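# Move wooden block from bench onto cart floor

## Task

Lift the wooden block from the bench and lay it flat on the floor of the cart, at the cart's handle end next to the profiles. The drop flap must stay open, and everything already in place must still be in place at the finish. Release the block and withdraw so that both grippers are empty, neither hand is over or on the cart, and the robot touches nothing. The robot must stay upright and must not finish tilted.

## Robot and tools

ROBOT. A Rainbow Robotics RB-Y1 on a two-wheel differential base with two rear casters. It cannot move sideways. The base is 0.58 m wide and extends 0.10 m in front of the drive axle and 0.57 m behind it. Turning on the spot sweeps a 0.58 m radius. The torso has four joints (squat, shift, pitch, yaw). There are two 7-joint arms, each ending in a parallel gripper, and a head that pans and tilts. The cameras are head_camera (896x504), left_wrist_camera and right_wrist_camera (644x364). Each wrist camera sits in a case that sticks out sideways and can collide with things.

FRAMES. All positions are in metres. The base frame has its origin on the floor midway between the drive wheels, with x forward, y to the left and z up. The left_hand and right_hand readings give the point between that gripper's pads, in the base frame. The fingers point along the hand's -z axis and close along its x axis. base_odometry is measured from where the base started the scene. It counts wheel rotation only, so wheel slip shows up as travel. Its heading is in rad, positive to the left.

move. One call carries one action plus the optional "cameras" list and "blocking" flag. Allowed combinations: "base" and/or "joints" (optionally with min_time_s or contact_limits); "target" alone or with min_time_s; or contact_limits alone. An empty move simply reports the state and images.
- base: a single velocity command, not a destination: {"x_m_s", "turn_rad_s", "for_s"}. x_m_s is forward speed, 0 or 0.005 to 0.4 m/s in either sign. turn_rad_s is 0 or 0.02 to 1.509 rad/s in either sign, positive turning left. for_s is 0.1 to 5 s. Any speed you omit is 0. The base accelerates at 0.4 m/s² (0.5 rad/s² when turning), so it coasts up to about 1 s (3.1 s for a turn) after for_s ends. If |x_m_s| + 0.27·|turn_rad_s| exceeds 0.4, both speeds are scaled down together.
- joints: an object of absolute targets keyed by joint name, in rad (grippers in m of opening, 0 to 0.1). Torso ranges: torso_squat_rad 0 to 1.2 (larger lowers the chest). torso_shift_rad -0.3 to 0.6 (positive moves the hips forward). torso_pitch_rad -0.2 to 1.4 (positive leans forward). torso_yaw_rad -1.5 to 1.5 (positive turns left; lift both arms out by 0.2 rad or more first). The torso joints must also satisfy: squat+shift ≤ 1.52; squat−shift+pitch ≤ 1.57; shift+0.5·pitch−0.4·squat ≤ 0.7; shift+0.3·pitch−0.5·squat ≤ 0.39. Arm ranges: shoulder_pitch ±2.356 (negative raises the arm forward). Left shoulder_roll 0 to 3.141, right −3.141 to 0; outward is positive on the left and negative on the right. shoulder_yaw ±2.094. elbow −2.617 to 0.01 (negative bends). forearm_roll ±3.141. wrist_pitch −1.57 to 1.919. hand_roll ±2.705. Head: head_pan_rad ±0.523 (positive left); head_tilt_rad −0.35 to 1.57 (positive looks down).
- target: an absolute pose for one hand in the base frame: {"side": "left"|"right", "x", "y", "z" (m, −3 to 3), "quat_wxyz" (same convention as the printed hand lines)}. It is solved once into joint angles, so the hand travels on an arc. Break long moves into short steps. A target is refused while another move is still running.
- min_time_s: 0.1 to 8 s, the minimum duration of each arm, head and torso motion.
- contact_limits: {"left_gripper_m", "right_gripper_m"} in mA, 200 to 672.5. A lower value weakens the grip. The setting persists until you change it.
- cameras: any of the names above, or "all" (the default); [] returns no images. blocking: true (the default) waits until everything is at rest; false returns within about 0.5 s. A later move overrides only the joints or base it names.

wait {"seconds" 0 to 10, cameras} lets time pass and returns the state; it returns early once moves settle. stop {cameras} brakes every running motion. zoom_image {"camera", "region": [x0,y0,x1,y1]} magnifies at most 504x504 pixels of the latest image. read_manual returns licence text. finished_scene {"scene": 1 or 2} ends the scene and cannot be undone.

RESULTS. The "move" line reads "done" or the worst status among the motions. Hand status is "reached" (within 10 mm and 2°), "short" (with the remaining error) or "refused" (with a reason). Joint statuses: "off_target" means the joint settled away from its target and may still be pushing. "time_out" and "contact_stop" (torso only) stop the whole group of joints. "limit_stop_at_own_body_*" means the self-collision guard intervened. "not_followed" means the arm check withheld a command that would bring the arms too close. "torque_fault" freezes everything for 10 s. "limit_stop_at_motor_heat" is an overheating stop. A refused call or an unplanned stop cancels the remaining move, wait and finished_scene calls in that reply. on_its_own lists things the robot did without being commanded. Base status "done (sent for a of b s)" shows how long the velocity was actually sent. lidar_m gives 12 distances, one per 30° sector, starting straight ahead and going counter-clockwise, measured at 0.23 m height; "-" means nothing seen. wheel_motors_off=1 means the wheels are disabled for about 2 s after stalling. motor_effort is a percentage, where positive pushes forward. A wheel at rest reading above about 30 suggests it is pressing on something. The results also report joint torques, external torque estimates, wrist force and torque (uncalibrated, with offsets up to 16 N), and motor temperatures.

GRASPING. Command a gripper opening at least 0.005 m narrower than the block so the pads squeeze it. "off_target" or "done" are both normal while holding.

AVOID. Do not let the arms collide or press on each other, including grippers and camera cases. Do not close a gripper on the other hand's fingers. Avoid contact torques near the joint load limits (shoulder 65.8, elbow 33.8, wrist joints 23.5 N m). Avoid long stretched-out holds, which heat the motors. Keep loads from getting far out in front of the axle, and avoid sudden stops while driving forward, since either can tip the robot. The base does not stop for furniture, and the upper body can catch under a table edge. Do not drop the block, release it while it is moving, slam it, or push hard on anything. At the end, open both grippers, pull the hands back away from the cart, and make sure the robot touches nothing.

Each tool is called after "Emit:" as name([rows], argument=value, ...), one row to a line, values as JSON.

## Session

Emit:
move(joints={"head_tilt_rad":0.7})

Scene clock: 0.83 s.
Joint torques (N m): left_arm=[-1.43 -0.58 0.85 -0.67 -0.1 -0.67 -0.17] | right_arm=[-3.25 -0.62 -0.85 -1.51 0.02 -0.64 0.04]
External joint torques (N m): left_arm=[-0.05 -0.73 0.84 -0.12 -0.1 -0.24 -0.16] | right_arm=[0.35 0.5 -0.81 0.12 -0.05 -0.04 0.02]
Motor temperatures (°C): left_arm=[30 28 32 36 34 33 38] | right_arm=[34 30 32 30 35 36 34]
Wrist force (N): left_arm=[-0.7 1.0 -7.0] | right_arm=[-2.7 1.0 -4.9]
Wrist torque (N m): left_arm=[-0.24 0.04 0.07] | right_arm=[-0.09 -0.11 -0.08]
Wrist force, peak (N): left_arm=[0.1 1.6 -7.9] | right_arm=[-2.9 0.8 -5.4]
move: done
base_odometry: x=+0.000 y=+0.000 heading=+0.000
lidar_m: 0.74 1.02 1.56 4.57 1.51 1.08 1.03 1.08 1.44 3.61 1.09 0.78
base_status: not commanded
joint_positions: torso_squat_rad=+0.350 torso_shift_rad=+0.000 torso_pitch_rad=+0.000 torso_yaw_rad=+0.000 left_shoulder_pitch_rad=+0.037 left_shoulder_roll_rad=+0.004 left_shoulder_yaw_rad=-0.043 left_elbow_rad=-0.196 left_forearm_roll_rad=-0.014 left_wrist_pitch_rad=+0.002 left_hand_roll_rad=+0.027 left_gripper_m=+0.099 right_shoulder_pitch_rad=-0.040 right_shoulder_roll_rad=-0.021 right_shoulder_yaw_rad=-0.018 right_elbow_rad=-0.235 right_forearm_roll_rad=+0.049 right_wrist_pitch_rad=-0.014 right_hand_roll_rad=+0.035 right_gripper_m=+0.099 head_pan_rad=+0.000 head_tilt_rad=+0.700
joint_status: all done
wheel_motors_off: 0
motor_effort: left_wheel=+0(1) right_wheel=+0(2)
chest: x=-0.2280 y=+0.0001 z=+1.2475 quat_wxyz=(+1.000, +0.000, +0.000, +0.000) (m; base frame)
left_hand: x=-0.1598 y=+0.2200 z=+0.5653 quat_wxyz=(+0.997, +0.000, -0.079, -0.009) (m; base frame)
right_hand: x=-0.0823 y=-0.2360 z=+0.5770 quat_wxyz=(+0.989, -0.016, -0.142, +0.041) (m; base frame)
pictures: head_camera, left_wrist_camera, right_wrist_camera
camera_calibration:
head_camera: T_world_to_cam=[[-0.00129999, -0.999504, -0.0314624, 0.0444858], [-0.599497, 0.0259607, -0.799956, 1.08611], [0.800376, 0.0178217, -0.599233, 0.97739], [0, 0, 0, 1]] pos_world=[-0.131105, -0.00115113, 1.45592]
left_wrist_camera: T_world_to_cam=[[0.988724, 0.00955725, 0.149443, 0.0708295], [-0.0605519, -0.88722, 0.457355, -0.0439141], [0.13696, -0.461247, -0.876637, 0.69141], [0, 0, 0, 1]] pos_world=[-0.167385, 0.279272, 0.615616]
right_wrist_camera: T_world_to_cam=[[-0.945892, -0.11441, -0.303643, 0.0691098], [-0.245093, 0.865166, 0.437513, -0.0414065], [0.212646, 0.488261, -0.846394, 0.69334], [0, 0, 0, 1]] pos_world=[-0.0922137, -0.2948, 0.62594]

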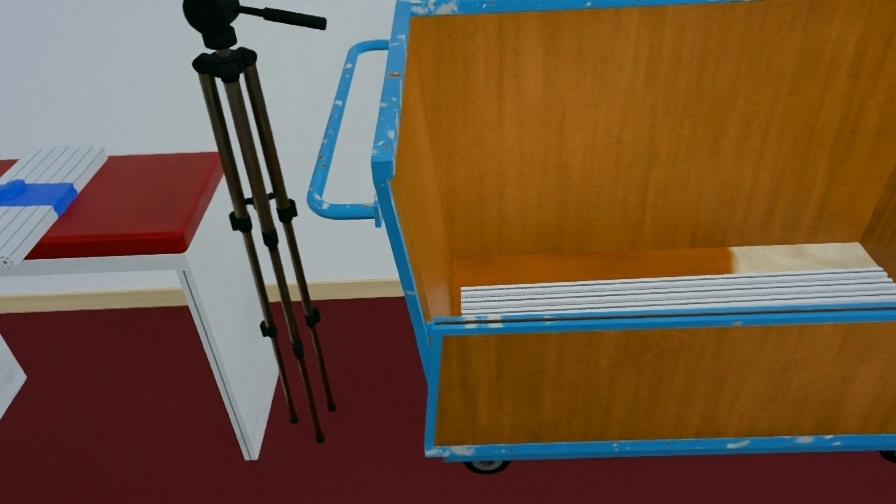

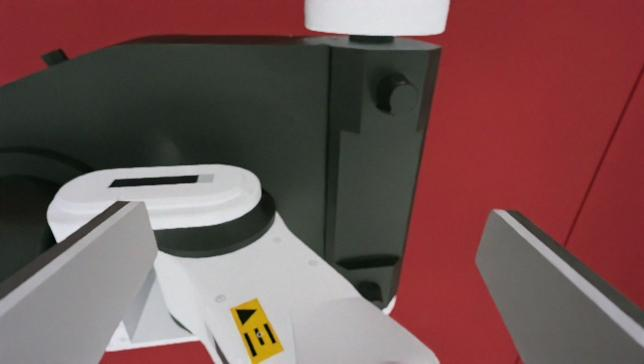

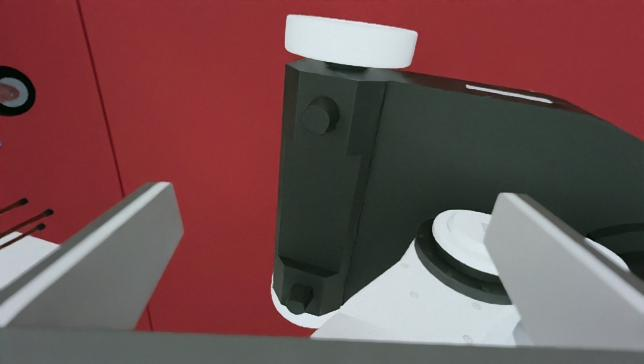

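Emit:
move(joints={"head_tilt_rad":0.75,"head_pan_rad":0.52}, cameras=["head_camera"])

Emit:
move(joints={"head_tilt_rad":0.75,"head_pan_rad":-0.5}, cameras=["head_camera"])

Emit:
move(joints={"head_tilt_rad":1.0,"head_pan_rad":0.0}, cameras=["head_camera"])

Scene clock: 4.03 s.
Joint torques (N m): left_arm=[-1.61 -0.79 0.64 -0.51 0.05 -0.65 -0.08] | right_arm=[-3.98 -0.24 -0.75 -1.33 -0.05 -0.55 0]
External joint torques (N m): left_arm=[-0.23 -0.93 0.63 0.05 0.04 -0.23 -0.07] | right_arm=[-0.38 0.88 -0.71 0.3 -0.12 0.05 -0.01]
Motor temperatures (°C): left_arm=[30 28 32 36 34 33 38] | right_arm=[34 30 32 30 35 36 34]
Wrist force (N): left_arm=[-0.4 1.8 -7.5] | right_arm=[-2.7 0.6 -4.9]
Wrist torque (N m): left_arm=[-0.36 0.08 0.11] | right_arm=[-0.03 -0.11 -0.07]
Wrist force, peak (N): left_arm=[-0.7 1.3 -8.3] | right_arm=[-2.9 1.1 -5.5]
move: done
base_odometry: x=+0.000 y=+0.000 heading=+0.000
lidar_m: 0.74 1.04 1.57 4.57 1.52 1.09 1.02 1.08 1.44 3.61 1.10 0.78
base_status: not commanded
joint_positions: torso_squat_rad=+0.350 torso_shift_rad=+0.000 torso_pitch_rad=+0.000 torso_yaw_rad=+0.000 left_shoulder_pitch_rad=+0.037 left_shoulder_roll_rad=+0.004 left_shoulder_yaw_rad=-0.043 left_elbow_rad=-0.196 left_forearm_roll_rad=-0.014 left_wrist_pitch_rad=+0.002 left_hand_roll_rad=+0.027 left_gripper_m=+0.099 right_shoulder_pitch_rad=-0.040 right_shoulder_roll_rad=-0.021 right_shoulder_yaw_rad=-0.018 right_elbow_rad=-0.235 right_forearm_roll_rad=+0.049 right_wrist_pitch_rad=-0.014 right_hand_roll_rad=+0.035 right_gripper_m=+0.099 head_pan_rad=+0.520 head_tilt_rad=+0.750
joint_status: all done
wheel_motors_off: 0
motor_effort: left_wheel=+1(1) right_wheel=+0(2)
chest: x=-0.2280 y=+0.0001 z=+1.2475 quat_wxyz=(+1.000, +0.000, +0.000, +0.000) (m; base frame)
left_hand: x=-0.1598 y=+0.2200 z=+0.5653 quat_wxyz=(+0.997, +0.000, -0.079, -0.009) (m; base frame)
right_hand: x=-0.0823 y=-0.2360 z=+0.5770 quat_wxyz=(+0.989, -0.016, -0.142, +0.041) (m; base frame)
pictures: head_camera
camera_calibration:
head_camera: T_world_to_cam=[[0.494164, -0.868803, -0.0313495, 0.146307], [-0.567216, -0.294878, -0.768969, 1.04794], [0.658838, 0.397779, -0.638517, 1.00513], [0, 0, 0, 1]] pos_world=[-0.140114, 0.0363042, 1.45221]

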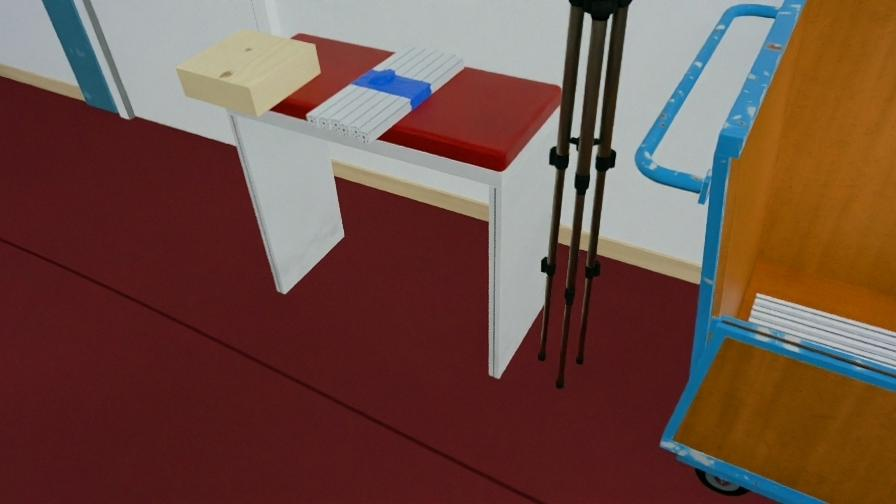

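Scene clock: 5.37 s.
Joint torques (N m): left_arm=[-1.62 -0.65 0.74 -0.42 -0.03 -0.69 0] | right_arm=[-3.5 -0.45 -0.7 -1.52 -0.09 -0.59 -0.07]
External joint torques (N m): left_arm=[-0.24 -0.8 0.73 0.13 -0.04 -0.26 0.01] | right_arm=[0.1 0.67 -0.66 0.11 -0.16 0.01 -0.08]
Motor temperatures (°C): left_arm=[30 28 32 36 34 33 38] | right_arm=[34 30 32 30 35 36 34]
Wrist force (N): left_arm=[0.2 1.5 -8.5] | right_arm=[-2.8 1.0 -5.0]
Wrist torque (N m): left_arm=[-0.30 0.19 0.12] | right_arm=[-0.08 -0.14 -0.12]
Wrist force, peak (N): left_arm=[0.2 1.5 -8.5] | right_arm=[-2.7 1.4 -5.3]
move: done
base_odometry: x=+0.000 y=+0.000 heading=+0.000
lidar_m: 0.73 1.03 1.57 4.58 1.52 1.08 1.02 1.08 1.43 3.61 1.09 0.78
base_status: not commanded
joint_positions: torso_squat_rad=+0.350 torso_shift_rad=+0.000 torso_pitch_rad=+0.000 torso_yaw_rad=+0.000 left_shoulder_pitch_rad=+0.037 left_shoulder_roll_rad=+0.004 left_shoulder_yaw_rad=-0.043 left_elbow_rad=-0.196 left_forearm_roll_rad=-0.014 left_wrist_pitch_rad=+0.002 left_hand_roll_rad=+0.027 left_gripper_m=+0.099 right_shoulder_pitch_rad=-0.040 right_shoulder_roll_rad=-0.021 right_shoulder_yaw_rad=-0.018 right_elbow_rad=-0.235 right_forearm_roll_rad=+0.049 right_wrist_pitch_rad=-0.014 right_hand_roll_rad=+0.035 right_gripper_m=+0.099 head_pan_rad=-0.500 head_tilt_rad=+0.750
joint_status: all done
wheel_motors_off: 0
motor_effort: left_wheel=+0(1) right_wheel=+1(3)
chest: x=-0.2280 y=+0.0001 z=+1.2475 quat_wxyz=(+1.000, +0.000, +0.000, +0.000) (m; base frame)
left_hand: x=-0.1598 y=+0.2200 z=+0.5653 quat_wxyz=(+0.997, +0.000, -0.079, -0.009) (m; base frame)
right_hand: x=-0.0823 y=-0.2360 z=+0.5770 quat_wxyz=(+0.989, -0.016, -0.142, +0.041) (m; base frame)
pictures: head_camera
camera_calibration:
head_camera: T_world_to_cam=[[-0.481709, -0.87577, -0.0313537, -0.0546831], [-0.548069, 0.328992, -0.769016, 1.05187], [0.683796, -0.353258, -0.638461, 1.01028], [0, 0, 0, 1]] pos_world=[-0.140673, -0.0370551, 1.45221]

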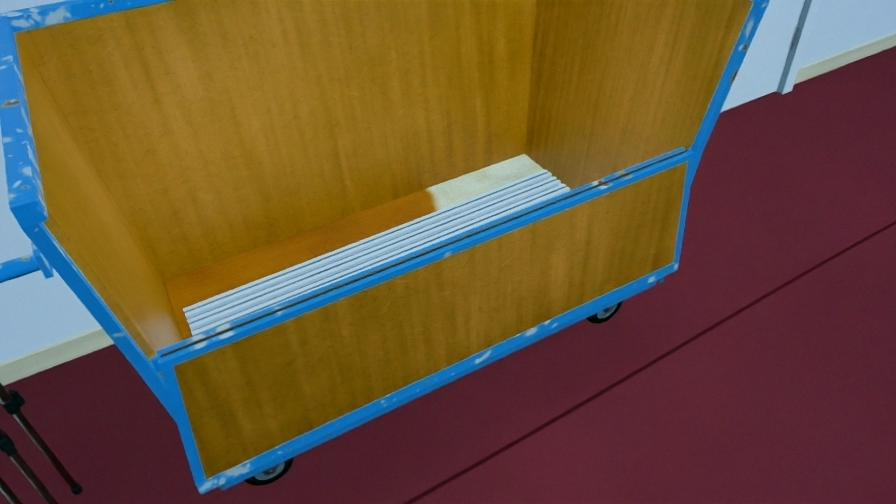

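Scene clock: 6.37 s.
Joint torques (N m): left_arm=[-1.87 -1.05 0.7 -0.46 -0.12 -0.68 -0.04] | right_arm=[-3.44 -0.57 -0.63 -1.4 -0.05 -0.51 0.01]
External joint torques (N m): left_arm=[-0.49 -1.2 0.68 0.09 -0.12 -0.25 -0.03] | right_arm=[0.15 0.55 -0.59 0.23 -0.11 0.09 0]
Motor temperatures (°C): left_arm=[30 28 32 36 34 33 38] | right_arm=[34 30 32 30 35 36 34]
Wrist force (N): left_arm=[0.0 1.5 -7.7] | right_arm=[-2.6 1.3 -5.0]
Wrist torque (N m): left_arm=[-0.33 0.15 0.10] | right_arm=[-0.12 -0.10 -0.07]
Wrist force, peak (N): left_arm=[-0.4 2.2 -7.8] | right_arm=[-3.2 1.2 -4.9]
move: done
base_odometry: x=+0.000 y=+0.000 heading=+0.000
lidar_m: 0.74 1.04 1.56 4.57 1.51 1.07 1.02 1.08 1.43 3.60 1.10 0.78
base_status: not commanded
joint_positions: torso_squat_rad=+0.350 torso_shift_rad=+0.000 torso_pitch_rad=+0.000 torso_yaw_rad=+0.000 left_shoulder_pitch_rad=+0.037 left_shoulder_roll_rad=+0.004 left_shoulder_yaw_rad=-0.043 left_elbow_rad=-0.196 left_forearm_roll_rad=-0.014 left_wrist_pitch_rad=+0.002 left_hand_roll_rad=+0.027 left_gripper_m=+0.099 right_shoulder_pitch_rad=-0.040 right_shoulder_roll_rad=-0.021 right_shoulder_yaw_rad=-0.018 right_elbow_rad=-0.235 right_forearm_roll_rad=+0.049 right_wrist_pitch_rad=-0.014 right_hand_roll_rad=+0.035 right_gripper_m=+0.099 head_pan_rad=+0.000 head_tilt_rad=+1.000
joint_status: all done
wheel_motors_off: 0
motor_effort: left_wheel=+0(1) right_wheel=-1(2)
chest: x=-0.2280 y=+0.0001 z=+1.2475 quat_wxyz=(+1.000, +0.000, +0.000, +0.000) (m; base frame)
left_hand: x=-0.1598 y=+0.2200 z=+0.5653 quat_wxyz=(+0.997, +0.000, -0.079, -0.009) (m; base frame)
right_hand: x=-0.0823 y=-0.2360 z=+0.5770 quat_wxyz=(+0.989, -0.016, -0.142, +0.041) (m; base frame)
pictures: head_camera
camera_calibration:
head_camera: T_world_to_cam=[[-0.0105439, -0.999504, -0.0296712, 0.039991], [-0.809116, 0.0259634, -0.587076, 0.734795], [0.587555, 0.0178174, -0.808988, 1.23725], [0, 0, 0, 1]] pos_world=[-0.131995, -0.00115111, 1.43348]

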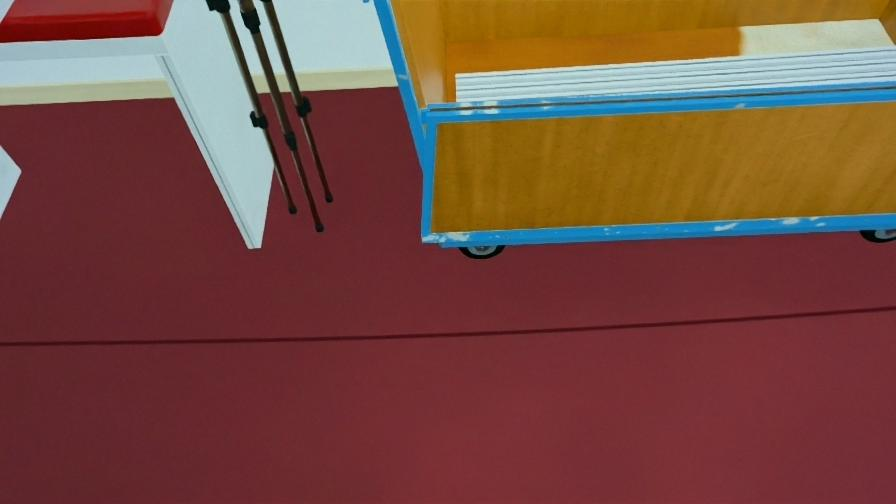

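Emit:
move(joints={"head_tilt_rad":0.5,"head_pan_rad":0.52}, cameras=["head_camera"])

Emit:
zoom_image(camera="head_camera", region=[120, 120, 620, 400])

Scene clock: 12.23 s.
Joint torques (N m): left_arm=[-1.88 -0.95 0.57 -0.56 -0.02 -0.58 -0.04] | right_arm=[-3.49 -0.83 -0.79 -1.44 -0.06 -0.61 -0.05]
External joint torques (N m): left_arm=[-0.5 -1.1 0.56 0 -0.03 -0.16 -0.03] | right_arm=[0.11 0.29 -0.75 0.19 -0.12 -0.01 -0.06]
Motor temperatures (°C): left_arm=[30 28 32 36 34 33 38] | right_arm=[34 30 32 30 35 36 34]
Wrist force (N): left_arm=[0.0 1.0 -6.9] | right_arm=[-2.5 1.3 -4.6]
Wrist torque (N m): left_arm=[-0.27 0.16 0.09] | right_arm=[-0.12 -0.09 -0.11]
Wrist force, peak (N): left_arm=[0.1 1.3 -8.5] | right_arm=[-2.7 1.6 -5.5]
move: done
base_odometry: x=+0.000 y=+0.000 heading=+0.000
lidar_m: 0.73 1.03 1.56 4.57 1.50 1.06 1.02 1.08 1.45 3.61 1.09 0.79
base_status: not commanded
joint_positions: torso_squat_rad=+0.350 torso_shift_rad=+0.000 torso_pitch_rad=+0.000 torso_yaw_rad=+0.000 left_shoulder_pitch_rad=+0.037 left_shoulder_roll_rad=+0.004 left_shoulder_yaw_rad=-0.043 left_elbow_rad=-0.196 left_forearm_roll_rad=-0.014 left_wrist_pitch_rad=+0.002 left_hand_roll_rad=+0.027 left_gripper_m=+0.099 right_shoulder_pitch_rad=-0.040 right_shoulder_roll_rad=-0.021 right_shoulder_yaw_rad=-0.018 right_elbow_rad=-0.235 right_forearm_roll_rad=+0.049 right_wrist_pitch_rad=-0.014 right_hand_roll_rad=+0.035 right_gripper_m=+0.099 head_pan_rad=+0.520 head_tilt_rad=+0.500
joint_status: all done
wheel_motors_off: 0
motor_effort: left_wheel=+0(1) right_wheel=+1(2)
chest: x=-0.2280 y=+0.0001 z=+1.2475 quat_wxyz=(+1.000, +0.000, +0.000, +0.000) (m; base frame)
left_hand: x=-0.1598 y=+0.2200 z=+0.5653 quat_wxyz=(+0.997, +0.000, -0.079, -0.009) (m; base frame)
right_hand: x=-0.0823 y=-0.2360 z=+0.5770 quat_wxyz=(+0.989, -0.016, -0.142, +0.041) (m; base frame)
pictures: head_camera
camera_calibration:
head_camera: T_world_to_cam=[[0.500889, -0.864953, -0.0310857, 0.147395], [-0.384926, -0.190452, -0.903084, 1.27964], [0.775205, 0.464311, -0.428338, 0.724842], [0, 0, 0, 1]] pos_world=[-0.143163, 0.0346483, 1.47068]

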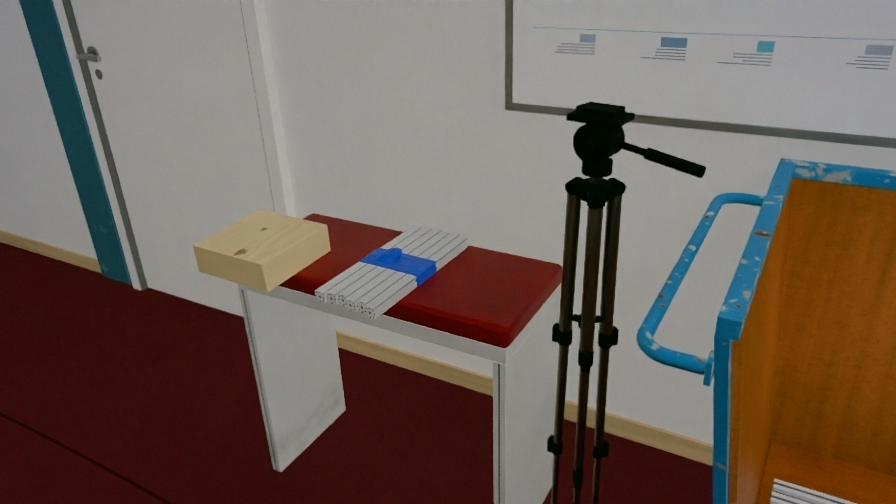

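Scaled by 1.008 from the camera's 896x504 image, which has a finer 1280x720 frame.

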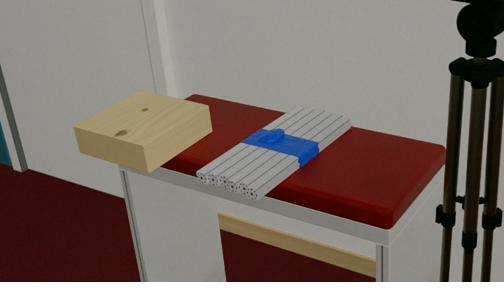

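Emit:
move(base={"x_m_s":0.2,"for_s":1.75}, joints={"head_tilt_rad":0.8,"head_pan_rad":0,"torso_squat_rad":0.1}, cameras=["head_camera"])

Emit:
move(joints={"head_tilt_rad":0.8,"head_pan_rad":-0.5}, cameras=["head_camera"])

Emit:
move(joints={"head_tilt_rad":1.1,"head_pan_rad":-0.0}, cameras=["head_camera"])

Scene clock: 21.20 s.
Joint torques (N m): left_arm=[-1.26 -0.92 0.75 -0.54 -0.06 -0.67 -0.04] | right_arm=[-3.45 -0.63 -0.6 -1.29 -0.12 -0.52 0.02]
External joint torques (N m): left_arm=[0.12 -1.07 0.74 0.01 -0.06 -0.24 -0.03] | right_arm=[0.15 0.49 -0.55 0.34 -0.19 0.08 0]
Motor temperatures (°C): left_arm=[30 28 32 35 34 33 38] | right_arm=[34 30 32 30 35 36 34]
Wrist force (N): left_arm=[-0.5 1.0 -7.4] | right_arm=[-2.7 0.7 -4.6]
Wrist torque (N m): left_arm=[-0.24 0.10 0.09] | right_arm=[-0.07 -0.12 -0.11]
Wrist force, peak (N): left_arm=[-0.6 1.2 -8.5] | right_arm=[-3.0 1.0 -5.3]
move: done
base_odometry: x=+0.353 y=+0.000 heading=+0.000
lidar_m: 0.39 0.40 0.77 4.11 2.04 1.44 1.38 1.45 1.94 4.84 0.58 0.41
base_status: done (sent for 1.77 of 1.77 s)
joint_positions: torso_squat_rad=+0.100 torso_shift_rad=+0.000 torso_pitch_rad=+0.000 torso_yaw_rad=+0.000 left_shoulder_pitch_rad=+0.037 left_shoulder_roll_rad=+0.004 left_shoulder_yaw_rad=-0.043 left_elbow_rad=-0.196 left_forearm_roll_rad=-0.014 left_wrist_pitch_rad=+0.002 left_hand_roll_rad=+0.027 left_gripper_m=+0.099 right_shoulder_pitch_rad=-0.040 right_shoulder_roll_rad=-0.021 right_shoulder_yaw_rad=-0.018 right_elbow_rad=-0.235 right_forearm_roll_rad=+0.049 right_wrist_pitch_rad=-0.014 right_hand_roll_rad=+0.035 right_gripper_m=+0.099 head_pan_rad=+0.000 head_tilt_rad=+0.800
joint_status: all done
wheel_motors_off: 0
motor_effort: left_wheel=+1(21) right_wheel=-1(55)
chest: x=-0.2280 y=+0.0001 z=+1.2864 quat_wxyz=(+1.000, +0.000, +0.000, +0.000) (m; base frame)
left_hand: x=-0.1597 y=+0.2200 z=+0.6042 quat_wxyz=(+0.997, +0.000, -0.079, -0.009) (m; base frame)
right_hand: x=-0.0823 y=-0.2360 z=+0.6160 quat_wxyz=(+0.989, -0.016, -0.142, +0.041) (m; base frame)
pictures: head_camera
camera_calibration:
head_camera: T_world_to_cam=[[-0.00443799, -0.999504, -0.0311733, 0.0446372], [-0.676446, 0.0259595, -0.736035, 1.00649], [0.736479, 0.0178205, -0.676226, 1.10201], [0, 0, 0, 1]] pos_world=[-0.130574, -0.00115113, 1.48741]

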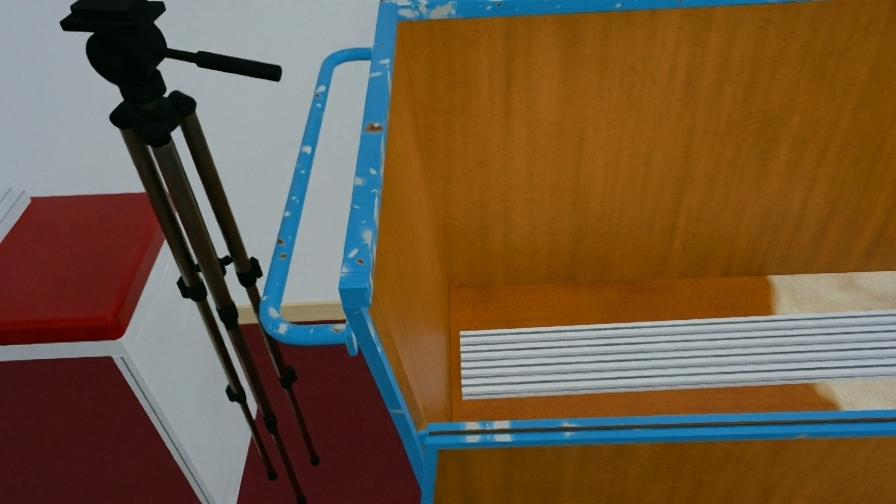

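Scene clock: 22.20 s.
Joint torques (N m): left_arm=[-1.3 -0.32 0.8 -0.29 0.05 -0.68 0] | right_arm=[-3.3 -0.32 -0.64 -1.25 -0.14 -0.56 0.09]
External joint torques (N m): left_arm=[0.08 -0.47 0.79 0.27 0.04 -0.26 0.01] | right_arm=[0.29 0.8 -0.6 0.39 -0.2 0.03 0.08]
Motor temperatures (°C): left_arm=[30 28 32 35 34 33 38] | right_arm=[34 30 32 30 35 36 34]
Wrist force (N): left_arm=[0.2 1.0 -8.3] | right_arm=[-2.6 0.8 -4.8]
Wrist torque (N m): left_arm=[-0.30 0.17 0.09] | right_arm=[-0.05 -0.08 -0.09]
Wrist force, peak (N): left_arm=[-0.7 1.4 -8.3] | right_arm=[-2.9 1.7 -4.9]
move: done
base_odometry: x=+0.353 y=+0.000 heading=+0.000
lidar_m: 0.38 0.40 0.77 4.11 2.03 1.44 1.37 1.44 1.93 4.84 0.58 0.41
base_status: not commanded
joint_positions: torso_squat_rad=+0.100 torso_shift_rad=+0.000 torso_pitch_rad=+0.000 torso_yaw_rad=+0.000 left_shoulder_pitch_rad=+0.037 left_shoulder_roll_rad=+0.004 left_shoulder_yaw_rad=-0.043 left_elbow_rad=-0.196 left_forearm_roll_rad=-0.014 left_wrist_pitch_rad=+0.002 left_hand_roll_rad=+0.027 left_gripper_m=+0.099 right_shoulder_pitch_rad=-0.040 right_shoulder_roll_rad=-0.021 right_shoulder_yaw_rad=-0.018 right_elbow_rad=-0.235 right_forearm_roll_rad=+0.049 right_wrist_pitch_rad=-0.014 right_hand_roll_rad=+0.035 right_gripper_m=+0.099 head_pan_rad=-0.500 head_tilt_rad=+0.800
joint_status: all done
wheel_motors_off: 0
motor_effort: left_wheel=+0(1) right_wheel=+0(2)
chest: x=-0.2280 y=+0.0001 z=+1.2864 quat_wxyz=(+1.000, +0.000, +0.000, +0.000) (m; base frame)
left_hand: x=-0.1597 y=+0.2200 z=+0.6042 quat_wxyz=(+0.997, +0.000, -0.079, -0.009) (m; base frame)
right_hand: x=-0.0823 y=-0.2360 z=+0.6160 quat_wxyz=(+0.989, -0.016, -0.142, +0.041) (m; base frame)
pictures: head_camera
camera_calibration:
head_camera: T_world_to_cam=[[-0.483083, -0.875022, -0.0310965, -0.0541188], [-0.581124, 0.346988, -0.736134, 1.02617], [0.654924, -0.337543, -0.676121, 1.08515], [0, 0, 0, 1]] pos_world=[-0.140499, -0.0371409, 1.48741]

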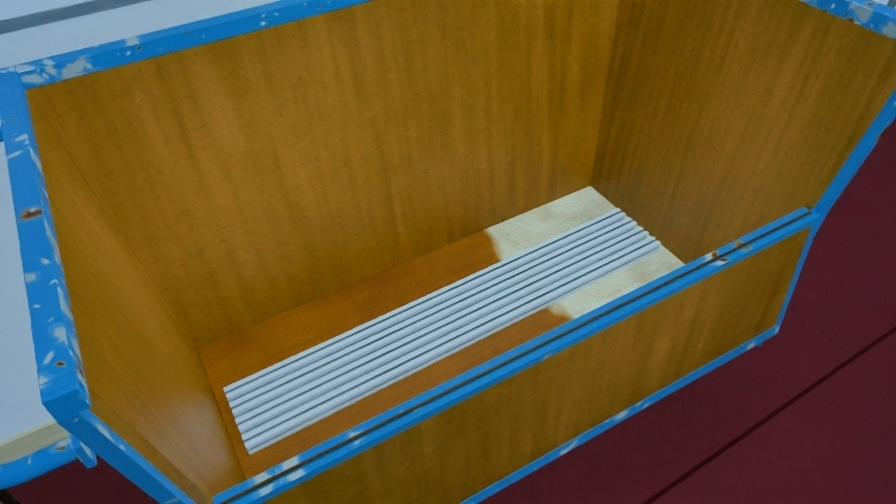

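Scene clock: 23.20 s.
Joint torques (N m): left_arm=[-1.17 -0.62 0.59 -0.33 -0.02 -0.58 -0.07] | right_arm=[-3.42 -0.28 -0.64 -1.26 -0.12 -0.54 0.06]
External joint torques (N m): left_arm=[0.21 -0.77 0.58 0.23 -0.02 -0.15 -0.07] | right_arm=[0.17 0.83 -0.6 0.37 -0.18 0.06 0.04]
Motor temperatures (°C): left_arm=[30 28 32 35 34 33 38] | right_arm=[34 30 32 30 35 36 34]
Wrist force (N): left_arm=[-0.5 1.6 -8.3] | right_arm=[-3.1 1.2 -4.5]
Wrist torque (N m): left_arm=[-0.35 0.05 0.09] | right_arm=[-0.07 -0.16 -0.10]
Wrist force, peak (N): left_arm=[-0.5 1.6 -8.3] | right_arm=[-2.9 1.1 -5.1]
move: done
base_odometry: x=+0.353 y=+0.000 heading=+0.000
lidar_m: 0.37 0.40 0.78 4.11 2.04 1.44 1.38 1.45 1.93 4.84 0.56 0.41
base_status: not commanded
joint_positions: torso_squat_rad=+0.100 torso_shift_rad=+0.000 torso_pitch_rad=+0.000 torso_yaw_rad=+0.000 left_shoulder_pitch_rad=+0.037 left_shoulder_roll_rad=+0.004 left_shoulder_yaw_rad=-0.043 left_elbow_rad=-0.196 left_forearm_roll_rad=-0.014 left_wrist_pitch_rad=+0.002 left_hand_roll_rad=+0.027 left_gripper_m=+0.099 right_shoulder_pitch_rad=-0.040 right_shoulder_roll_rad=-0.021 right_shoulder_yaw_rad=-0.018 right_elbow_rad=-0.235 right_forearm_roll_rad=+0.049 right_wrist_pitch_rad=-0.014 right_hand_roll_rad=+0.035 right_gripper_m=+0.099 head_pan_rad=+0.000 head_tilt_rad=+1.100
joint_status: all done
wheel_motors_off: 0
motor_effort: left_wheel=+0(1) right_wheel=+0(2)
chest: x=-0.2280 y=+0.0001 z=+1.2864 quat_wxyz=(+1.000, +0.000, +0.000, +0.000) (m; base frame)
left_hand: x=-0.1597 y=+0.2200 z=+0.6042 quat_wxyz=(+0.997, +0.000, -0.079, -0.009) (m; base frame)
right_hand: x=-0.0823 y=-0.2360 z=+0.6160 quat_wxyz=(+0.989, -0.016, -0.142, +0.041) (m; base frame)
pictures: head_camera
camera_calibration:
head_camera: T_world_to_cam=[[-0.0135407, -0.999502, -0.0285197, 0.0388221], [-0.863728, 0.026062, -0.503285, 0.621857], [0.503777, 0.0178184, -0.86365, 1.33271], [0, 0, 0, 1]] pos_world=[-0.133747, -0.00115082, 1.46507]

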